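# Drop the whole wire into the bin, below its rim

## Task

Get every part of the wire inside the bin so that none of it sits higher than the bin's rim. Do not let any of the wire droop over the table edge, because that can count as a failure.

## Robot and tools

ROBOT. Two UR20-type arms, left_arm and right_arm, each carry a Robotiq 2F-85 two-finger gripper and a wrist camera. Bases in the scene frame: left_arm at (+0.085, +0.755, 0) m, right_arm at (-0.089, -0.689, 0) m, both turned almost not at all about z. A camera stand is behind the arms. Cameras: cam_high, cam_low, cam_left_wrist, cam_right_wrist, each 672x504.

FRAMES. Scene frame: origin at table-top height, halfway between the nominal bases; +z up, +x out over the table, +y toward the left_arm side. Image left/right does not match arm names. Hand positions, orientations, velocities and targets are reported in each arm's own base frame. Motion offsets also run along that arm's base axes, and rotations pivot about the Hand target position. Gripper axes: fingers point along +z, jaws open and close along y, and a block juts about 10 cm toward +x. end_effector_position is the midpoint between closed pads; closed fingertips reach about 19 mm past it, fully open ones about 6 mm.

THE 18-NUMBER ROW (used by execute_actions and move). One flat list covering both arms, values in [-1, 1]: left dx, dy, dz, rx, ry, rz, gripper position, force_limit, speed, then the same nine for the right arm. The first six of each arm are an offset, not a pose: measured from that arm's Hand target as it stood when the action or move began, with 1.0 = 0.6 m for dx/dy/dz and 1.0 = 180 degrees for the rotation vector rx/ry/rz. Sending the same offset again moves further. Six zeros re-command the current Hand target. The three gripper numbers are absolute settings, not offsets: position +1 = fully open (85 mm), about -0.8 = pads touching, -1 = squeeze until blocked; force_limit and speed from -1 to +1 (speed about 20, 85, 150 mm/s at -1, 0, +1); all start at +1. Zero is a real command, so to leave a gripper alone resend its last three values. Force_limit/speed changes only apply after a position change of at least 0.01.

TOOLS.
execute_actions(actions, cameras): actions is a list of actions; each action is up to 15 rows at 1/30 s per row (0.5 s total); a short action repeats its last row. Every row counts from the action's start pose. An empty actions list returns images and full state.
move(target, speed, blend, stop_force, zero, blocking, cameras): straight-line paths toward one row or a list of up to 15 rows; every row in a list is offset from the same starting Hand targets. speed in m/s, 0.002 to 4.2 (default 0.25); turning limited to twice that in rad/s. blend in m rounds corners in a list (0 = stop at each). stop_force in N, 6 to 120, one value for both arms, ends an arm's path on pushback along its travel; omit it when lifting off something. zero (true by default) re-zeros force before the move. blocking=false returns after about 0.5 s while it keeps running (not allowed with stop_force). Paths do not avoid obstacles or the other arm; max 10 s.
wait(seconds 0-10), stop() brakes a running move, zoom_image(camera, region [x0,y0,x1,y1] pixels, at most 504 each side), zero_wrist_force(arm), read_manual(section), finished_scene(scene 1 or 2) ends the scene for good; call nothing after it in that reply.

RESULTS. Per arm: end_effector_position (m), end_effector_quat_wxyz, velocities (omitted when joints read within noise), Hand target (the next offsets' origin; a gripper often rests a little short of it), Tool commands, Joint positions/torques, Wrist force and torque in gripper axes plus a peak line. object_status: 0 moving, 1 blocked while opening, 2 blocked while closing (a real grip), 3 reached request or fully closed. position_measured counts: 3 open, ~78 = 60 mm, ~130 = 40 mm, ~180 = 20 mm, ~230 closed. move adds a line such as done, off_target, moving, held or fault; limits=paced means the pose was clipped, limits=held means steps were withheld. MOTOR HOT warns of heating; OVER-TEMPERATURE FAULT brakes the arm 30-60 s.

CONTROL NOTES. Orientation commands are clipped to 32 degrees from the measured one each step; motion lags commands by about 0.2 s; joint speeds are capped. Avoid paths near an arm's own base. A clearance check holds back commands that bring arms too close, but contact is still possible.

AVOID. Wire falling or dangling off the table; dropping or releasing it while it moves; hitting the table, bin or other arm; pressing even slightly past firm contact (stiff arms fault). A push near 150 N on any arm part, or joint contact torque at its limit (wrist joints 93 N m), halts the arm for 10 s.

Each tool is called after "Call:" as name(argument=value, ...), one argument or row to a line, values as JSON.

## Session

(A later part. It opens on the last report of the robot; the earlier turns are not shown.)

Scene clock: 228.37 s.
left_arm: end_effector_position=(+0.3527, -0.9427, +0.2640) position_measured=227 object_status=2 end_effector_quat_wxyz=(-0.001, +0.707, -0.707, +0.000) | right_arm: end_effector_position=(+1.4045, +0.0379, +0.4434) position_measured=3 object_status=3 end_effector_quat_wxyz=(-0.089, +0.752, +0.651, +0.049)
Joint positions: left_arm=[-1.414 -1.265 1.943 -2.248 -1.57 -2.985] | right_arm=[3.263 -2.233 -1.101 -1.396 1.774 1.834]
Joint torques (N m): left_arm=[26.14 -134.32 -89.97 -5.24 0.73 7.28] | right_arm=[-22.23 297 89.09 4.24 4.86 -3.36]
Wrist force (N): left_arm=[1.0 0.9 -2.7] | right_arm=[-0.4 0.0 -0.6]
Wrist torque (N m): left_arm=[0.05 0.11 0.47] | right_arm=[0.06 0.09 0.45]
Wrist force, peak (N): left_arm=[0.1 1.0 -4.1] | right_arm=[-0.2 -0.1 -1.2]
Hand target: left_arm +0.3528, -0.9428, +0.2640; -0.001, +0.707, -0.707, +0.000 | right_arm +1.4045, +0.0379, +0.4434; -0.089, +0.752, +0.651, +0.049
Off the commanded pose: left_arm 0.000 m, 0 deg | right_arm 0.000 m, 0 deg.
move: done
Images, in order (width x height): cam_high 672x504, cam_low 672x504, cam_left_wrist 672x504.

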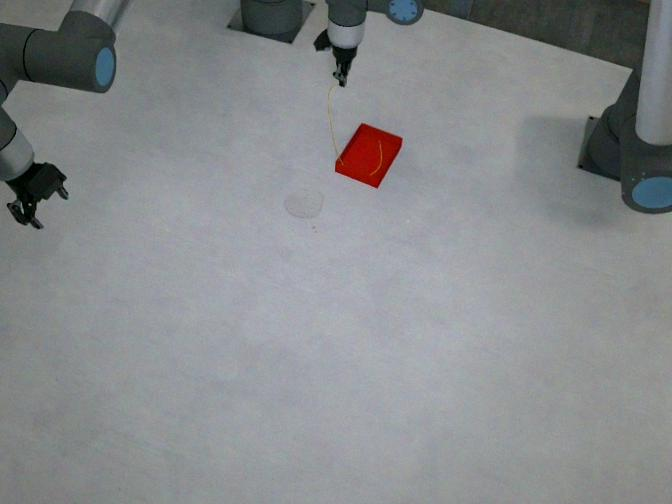

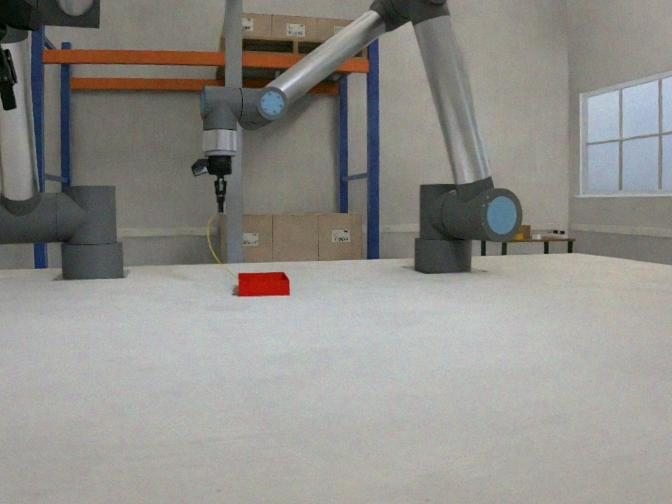

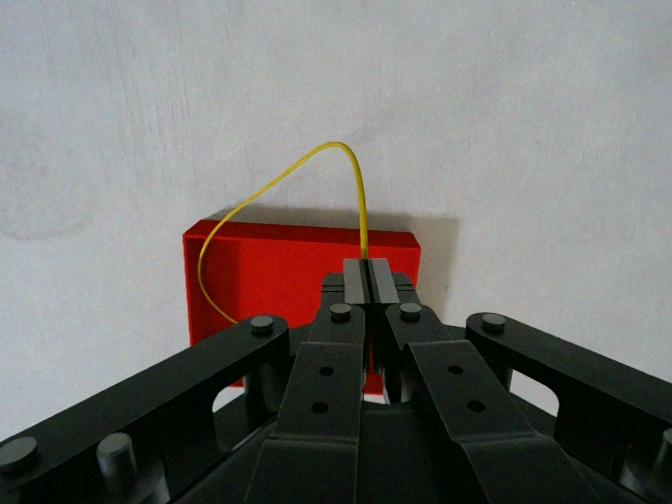

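Call:
move(
  target=[
    [0,0.11,-0.06,0,0,0,-1,-0.5,-0.8,0,0,0,0,0,0,1,1,1],
    [-0.01,0.23,-0.2,0,0,0,-1,-0.5,-0.8,0,0,0,0,0,0,1,1,1],
  ],
  speed=0.1,
  blend=[0.02,0],
  cameras=["cam_low","cam_high","cam_left_wrist"],
)

Call:
zoom_image(
  camera="cam_high",
  region=[300, 60, 500, 210],
)

Call:
zoom_image(
  camera="cam_low",
  region=[200, 150, 350, 310],
)

Scene clock: 235.43 s.
left_arm: end_effector_position=(+0.3468, -0.8049, +0.1441) position_measured=227 object_status=2 end_effector_quat_wxyz=(-0.001, +0.707, -0.707, +0.000) | right_arm: end_effector_position=(+1.4045, +0.0379, +0.4434) position_measured=3 object_status=3 end_effector_quat_wxyz=(-0.089, +0.752, +0.651, +0.049)
Joint positions: left_arm=[-1.396 -1.274 2.193 -2.489 -1.57 -2.966] | right_arm=[3.263 -2.233 -1.101 -1.396 1.774 1.834]
Joint torques (N m): left_arm=[25.92 -113.84 -42.97 -12.57 2.33 7.35] | right_arm=[-23.38 295.35 90.61 4.36 4.83 -2.84]
Wrist force (N): left_arm=[1.1 0.7 -2.4] | right_arm=[-0.1 0.0 -0.2]
Wrist torque (N m): left_arm=[0.04 0.10 0.47] | right_arm=[0.06 0.03 0.45]
Wrist force, peak (N): left_arm=[2.9 1.0 -3.2] | right_arm=[-0.6 -0.3 -0.8]
Hand target: left_arm +0.3468, -0.8048, +0.1440; -0.001, +0.707, -0.707, +0.000 | right_arm +1.4045, +0.0379, +0.4434; -0.089, +0.752, +0.651, +0.049
Off the commanded pose: left_arm 0.000 m, 0 deg | right_arm 0.000 m, 0 deg.
move: done
Images, in order (width x height): cam_high 672x504, cam_low 672x504, cam_left_wrist 672x504.

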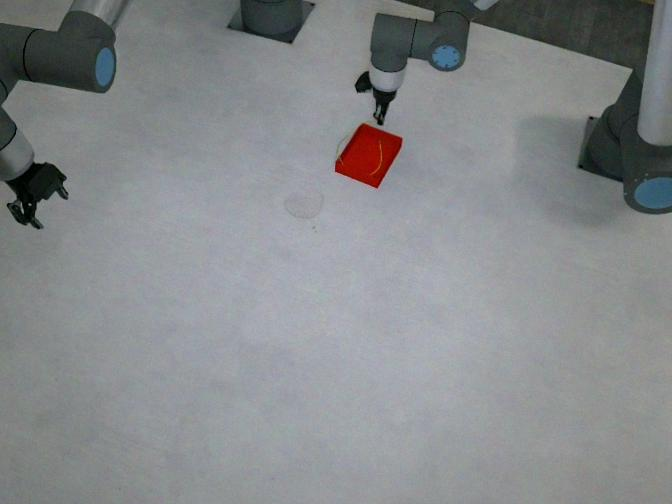

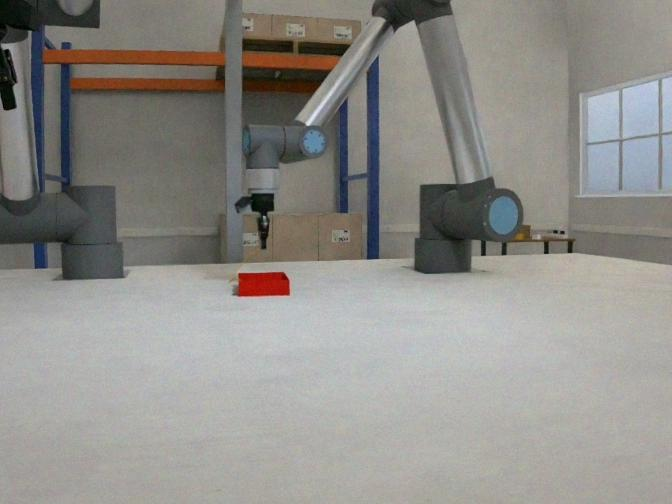

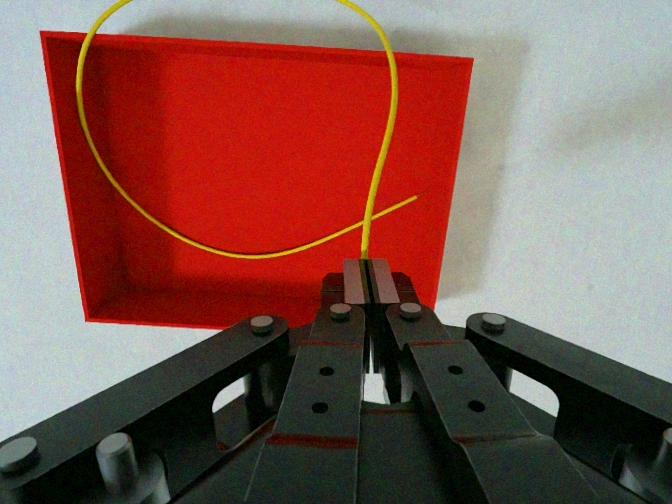

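Scaled by 2.520 from the camera's 672x504 image, which has a finer 960x720 frame.

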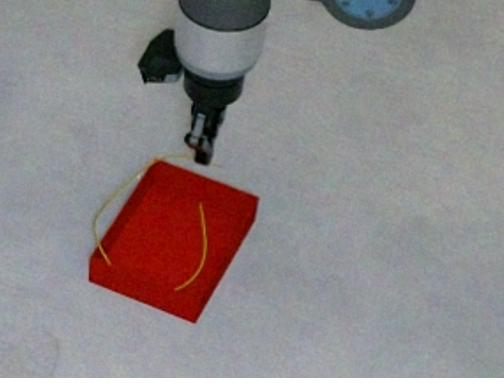

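Scaled by 3.150 from the camera's 672x504 image, which has a finer 960x720 frame.

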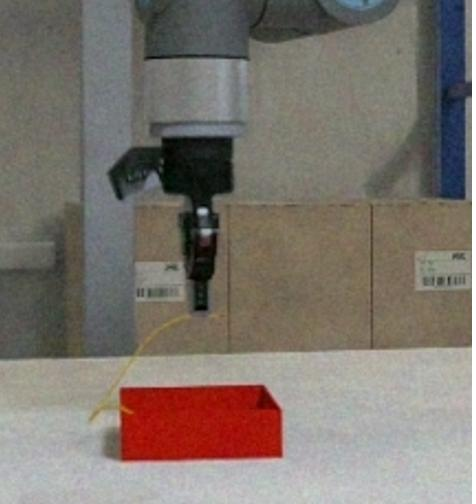

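Call:
move(
  target=[
    [0.02,0.09,0.1,0.06,0,0,-1,-0.5,-0.8,0,0,0,0,0,0,1,1,1],
    [0.03,0.17,0.1,0.11,0,0,-1,-0.5,-0.8,0,0,0,0,0,0,1,1,1],
  ],
  speed=0.12,
  blend=[0.02,0],
  cameras=["cam_low","cam_high","cam_left_wrist"],
)

Call:
zoom_image(
  camera="cam_high",
  region=[300, 60, 500, 210],
)

Call:
zoom_image(
  camera="cam_low",
  region=[200, 150, 350, 310],
)

Scene clock: 245.73 s.
left_arm: end_effector_position=(+0.3648, -0.7028, +0.2040) position_measured=227 object_status=2 end_effector_quat_wxyz=(-0.122, +0.696, -0.697, -0.122) | right_arm: end_effector_position=(+1.4045, +0.0379, +0.4434) position_measured=3 object_status=3 end_effector_quat_wxyz=(-0.089, +0.752, +0.651, +0.049)
Joint positions: left_arm=[-1.378 -1.344 2.104 -1.991 -1.505 -2.959] | right_arm=[3.263 -2.233 -1.101 -1.396 1.774 1.834]
Joint torques (N m): left_arm=[25.13 -106.19 -85.13 -2.91 2.75 -4.58] | right_arm=[-23.24 295 91.1 4.6 4.91 -2.73]
Wrist force (N): left_arm=[-0.1 0.7 -2.6] | right_arm=[-0.4 0.1 -0.4]
Wrist torque (N m): left_arm=[0.04 0.42 1.06] | right_arm=[0.09 0.10 0.45]
Wrist force, peak (N): left_arm=[1.4 1.7 -2.6] | right_arm=[-0.6 -0.5 -0.8]
Hand target: left_arm +0.3648, -0.7028, +0.2040; -0.122, +0.696, -0.697, -0.122 | right_arm +1.4045, +0.0379, +0.4434; -0.089, +0.752, +0.651, +0.049
Off the commanded pose: left_arm 0.000 m, 0 deg | right_arm 0.000 m, 0 deg.
move: done
Images, in order (width x height): cam_high 672x504, cam_low 672x504, cam_left_wrist 672x504.

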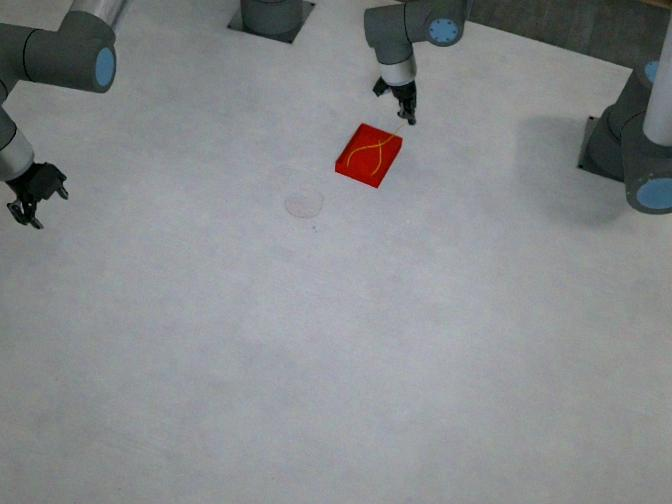

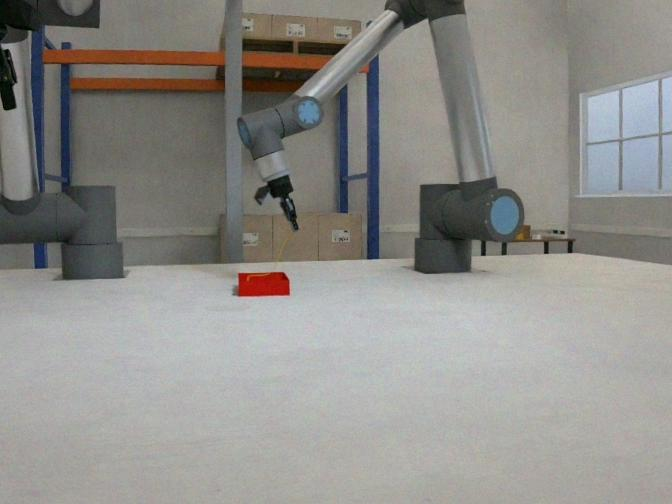

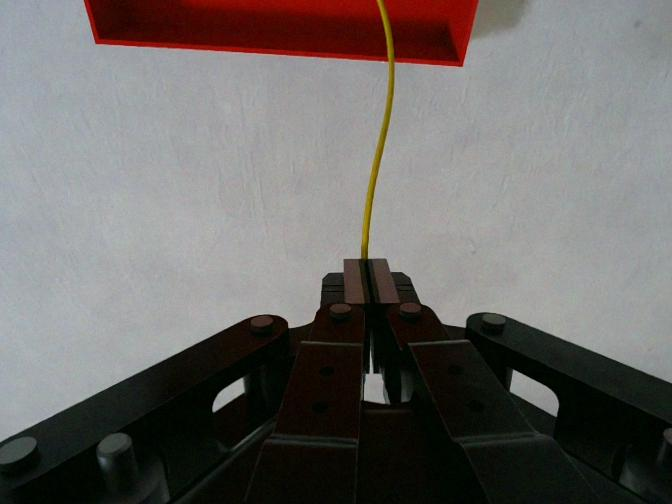

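Scaled by 2.520 from the camera's 672x504 image, which has a finer 960x720 frame.

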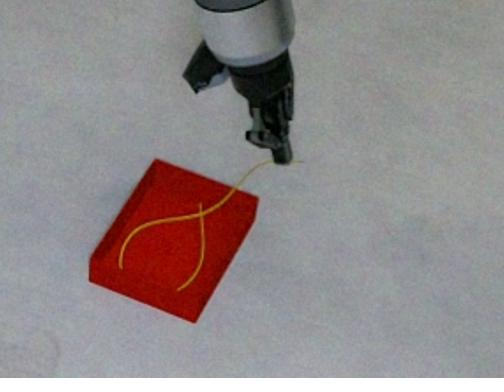

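Scaled by 3.150 from the camera's 672x504 image, which has a finer 960x720 frame.

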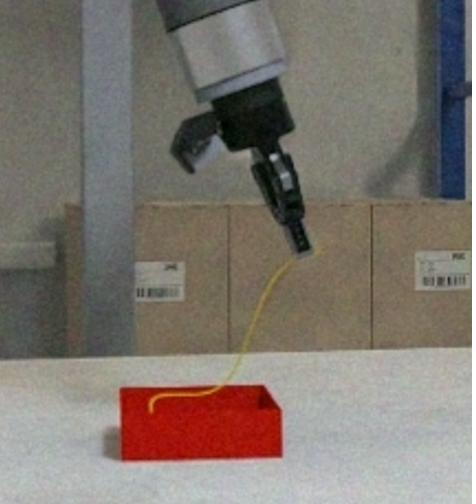

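Call:
move(
  target=[
    [-0.02,-0.062,-0.12,0,0,0,-1,-0.5,-0.8,0,0,0,0,0,0,1,1,1],
    [-0.03,-0.105,-0.235,0,0,0,-1,-0.5,-0.8,0,0,0,0,0,0,1,1,1],
  ],
  speed=0.1,
  blend=[0.02,0],
  cameras=["cam_low","cam_high","cam_left_wrist"],
)

Call:
zoom_image(
  camera="cam_high",
  region=[300, 60, 500, 210],
)

Call:
zoom_image(
  camera="cam_low",
  region=[200, 150, 350, 310],
)

Scene clock: 252.13 s.
left_arm: end_effector_position=(+0.3468, -0.7658, +0.0632) position_measured=227 object_status=2 end_effector_quat_wxyz=(-0.122, +0.696, -0.697, -0.122) | right_arm: end_effector_position=(+1.4045, +0.0379, +0.4434) position_measured=3 object_status=3 end_effector_quat_wxyz=(-0.089, +0.752, +0.651, +0.049)
Joint positions: left_arm=[-1.41 -1.155 2.101 -2.175 -1.516 -2.99] | right_arm=[3.263 -2.233 -1.101 -1.396 1.774 1.834]
Joint torques (N m): left_arm=[-19.05 -143.73 -73.53 -11.14 -3.12 -4.89] | right_arm=[-22.05 294.77 91.23 4.91 4.58 -3.22]
Wrist force (N): left_arm=[-0.2 0.3 -2.4] | right_arm=[-0.1 -0.3 -0.5]
Wrist torque (N m): left_arm=[-0.01 0.45 1.04] | right_arm=[0.00 0.02 0.45]
Wrist force, peak (N): left_arm=[-1.5 0.7 -3.5] | right_arm=[-0.6 0.2 -0.8]
Hand target: left_arm +0.3468, -0.7658, +0.0630; -0.122, +0.696, -0.697, -0.122 | right_arm +1.4045, +0.0379, +0.4434; -0.089, +0.752, +0.651, +0.049
Off the commanded pose: left_arm 0.000 m, 0 deg | right_arm 0.000 m, 0 deg.
move: done
Images, in order (width x height): cam_high 672x504, cam_low 672x504, cam_left_wrist 672x504.

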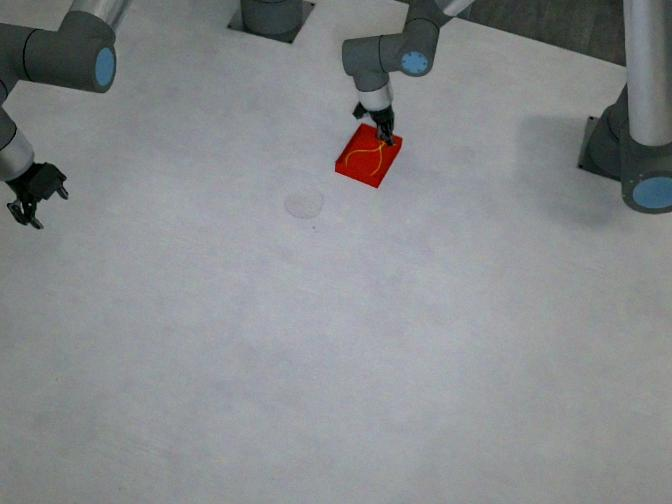

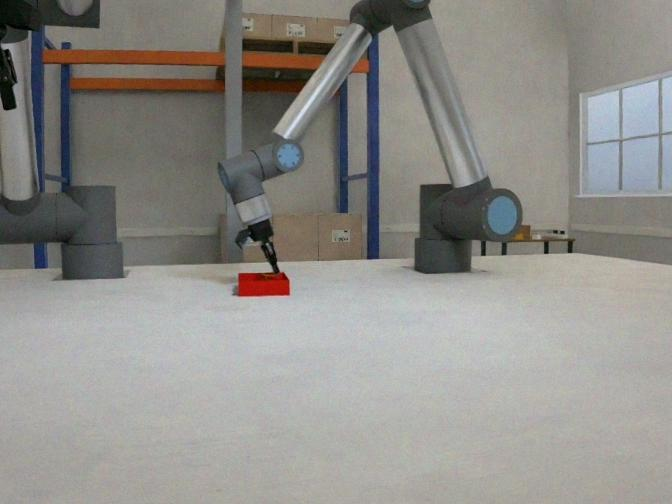

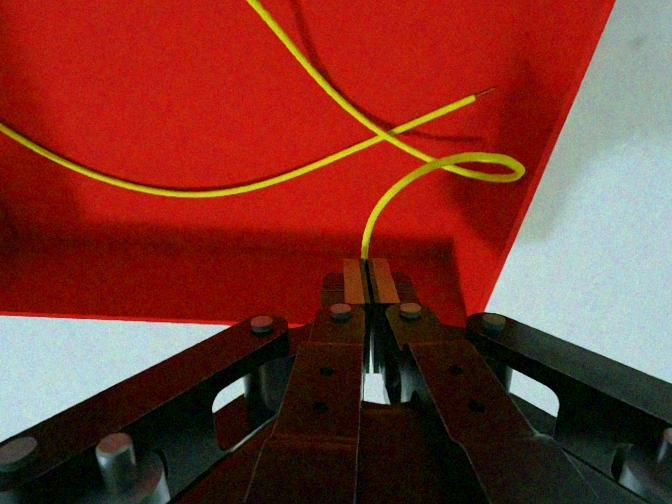

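Scaled by 2.520 from the camera's 672x504 image, which has a finer 960x720 frame.

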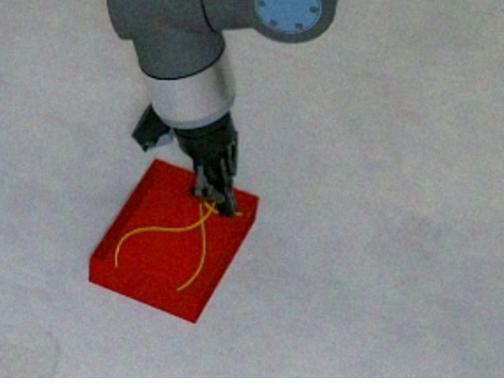

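Scaled by 3.150 from the camera's 672x504 image, which has a finer 960x720 frame.

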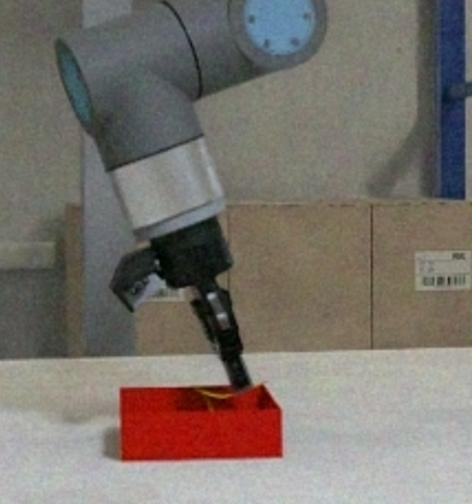

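Call:
move(
  target=[0,-0.02,-0.045,0,0,0,-1,-0.5,-0.8,0,0,0,0,0,0,1,1,1],
  speed=0.08,
)

Call:
move(
  target=[0,0,0,0,0,0,-0.55,-0.5,-0.9,0,0,0,0,0,0,1,1,1],
  cameras=["cam_high","cam_left_wrist"],
)

Call:
move(
  target=[0,0,0.3,0,0,0,-0.55,-0.5,-0.9,0,0,0,0,0,0,1,1,1],
  speed=0.1,
  cameras=["cam_high","cam_low","cam_left_wrist"],
)

Call:
zoom_image(
  camera="cam_high",
  region=[300, 60, 500, 210],
)

Call:
zoom_image(
  camera="cam_low",
  region=[200, 150, 350, 310],
)

Scene clock: 257.13 s.
left_arm: end_effector_position=(+0.3468, -0.7778, +0.0361) position_measured=227 object_status=2 end_effector_quat_wxyz=(-0.122, +0.696, -0.697, -0.122) | right_arm: end_effector_position=(+1.4045, +0.0379, +0.4434) position_measured=3 object_status=3 end_effector_quat_wxyz=(-0.089, +0.752, +0.651, +0.049)
Joint positions: left_arm=[-1.412 -1.116 2.094 -2.206 -1.516 -2.992] | right_arm=[3.263 -2.233 -1.101 -1.396 1.774 1.834]
Joint torques (N m): left_arm=[-23.57 -144.4 -72.74 -10.91 -3.36 -4.38] | right_arm=[-19.66 295.56 90.81 4.79 4.77 -2.88]
Wrist force (N): left_arm=[0.4 0.6 -2.6] | right_arm=[-0.1 -0.1 -0.4]
Wrist torque (N m): left_arm=[0.06 0.36 1.02] | right_arm=[0.04 0.04 0.45]
Wrist force, peak (N): left_arm=[-0.1 0.8 -3.5] | right_arm=[-0.1 -0.7 -1.0]
Hand target: left_arm +0.3468, -0.7778, +0.0360; -0.122, +0.696, -0.697, -0.122 | right_arm +1.4045, +0.0379, +0.4434; -0.089, +0.752, +0.651, +0.049
Off the commanded pose: left_arm 0.000 m, 0 deg | right_arm 0.000 m, 0 deg.
move: done

Scene clock: 257.83 s.
left_arm: end_effector_position=(+0.3468, -0.7778, +0.0360) position_measured=199 object_status=0 end_effector_quat_wxyz=(-0.122, +0.696, -0.697, -0.122) | right_arm: end_effector_position=(+1.4045, +0.0379, +0.4434) position_measured=3 object_status=3 end_effector_quat_wxyz=(-0.089, +0.752, +0.651, +0.049)
Joint positions: left_arm=[-1.412 -1.116 2.094 -2.206 -1.516 -2.992] | right_arm=[3.263 -2.233 -1.101 -1.396 1.774 1.834]
Joint torques (N m): left_arm=[-18.04 -144.17 -73.95 -10.19 -3.36 -4.47] | right_arm=[-23.46 296.39 90.73 4.98 4.51 -2.85]
Wrist force (N): left_arm=[-0.2 0.8 -2.3] | right_arm=[-0.4 0.0 -0.7]
Wrist torque (N m): left_arm=[0.08 0.46 1.02] | right_arm=[0.06 0.09 0.45]
Wrist force, peak (N): left_arm=[0.3 1.2 -2.5] | right_arm=[-0.3 -0.3 -0.8]
Hand target: left_arm +0.3468, -0.7778, +0.0360; -0.122, +0.696, -0.697, -0.122 | right_arm +1.4045, +0.0379, +0.4434; -0.089, +0.752, +0.651, +0.049
Off the commanded pose: left_arm 0.000 m, 0 deg | right_arm 0.000 m, 0 deg.
move: done
Images, in order (width x height): cam_high 672x504, cam_left_wrist 672x504.

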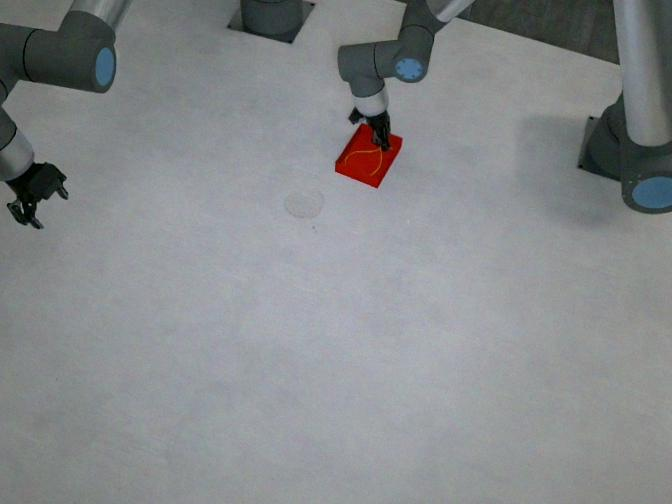

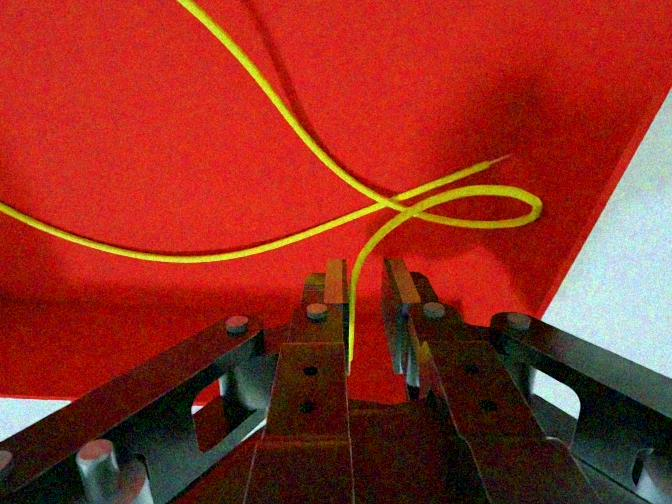

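Scene clock: 260.10 s.
left_arm: end_effector_position=(+0.3468, -0.7778, +0.2159) position_measured=199 object_status=3 end_effector_quat_wxyz=(-0.122, +0.696, -0.697, -0.122) | right_arm: end_effector_position=(+1.4045, +0.0379, +0.4434) position_measured=3 object_status=3 end_effector_quat_wxyz=(-0.089, +0.752, +0.651, +0.049)
Joint positions: left_arm=[-1.412 -1.293 2.01 -1.946 -1.516 -2.992] | right_arm=[3.263 -2.233 -1.101 -1.396 1.774 1.834]
Joint torques (N m): left_arm=[4.27 -166.16 -90.86 -2.58 1.67 5.75] | right_arm=[-22.51 294.63 90.54 5.03 4.69 -2.92]
Wrist force (N): left_arm=[0.2 0.3 -2.3] | right_arm=[-0.4 -0.3 -0.9]
Wrist torque (N m): left_arm=[-0.03 0.41 1.03] | right_arm=[0.01 0.08 0.46]
Wrist force, peak (N): left_arm=[-0.4 0.6 -4.4] | right_arm=[-0.4 -0.6 -0.7]
Hand target: left_arm +0.3468, -0.7778, +0.2160; -0.122, +0.696, -0.697, -0.122 | right_arm +1.4045, +0.0379, +0.4434; -0.089, +0.752, +0.651, +0.049
Off the commanded pose: left_arm 0.000 m, 0 deg | right_arm 0.000 m, 0 deg.
move: done
Images, in order (width x height): cam_high 672x504, cam_low 672x504, cam_left_wrist 672x504.

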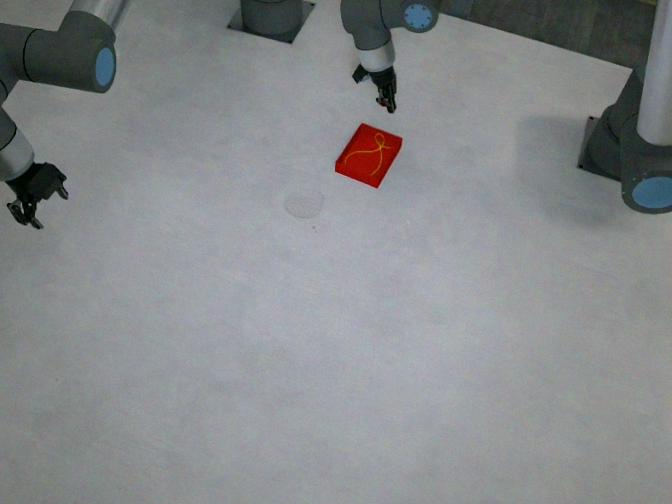

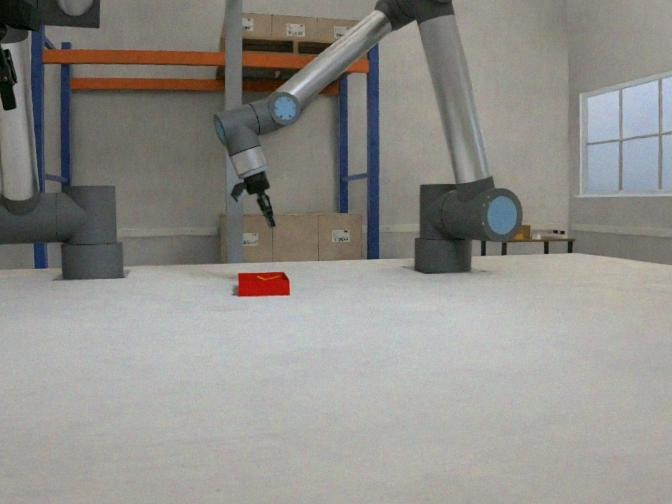

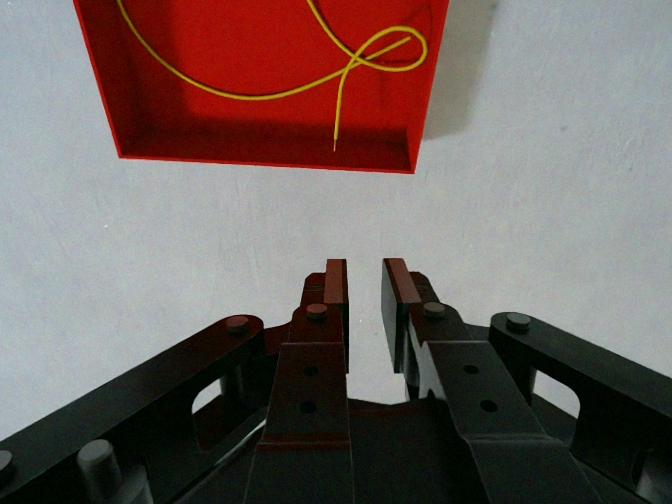

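Scaled by 2.520 from the camera's 672x504 image, which has a finer 960x720 frame.

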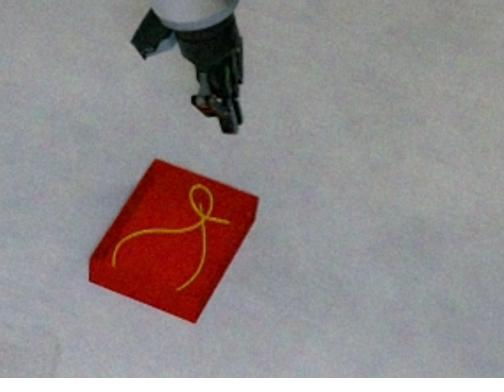

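Scaled by 3.150 from the camera's 672x504 image, which has a finer 960x720 frame.

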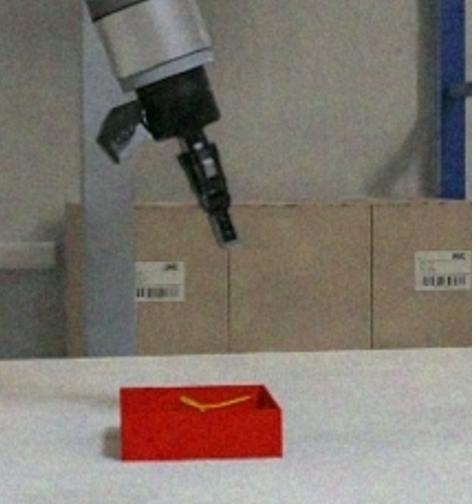

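Call:
finished_scene(
  scene=2,
)

The scene is finished: the task was done.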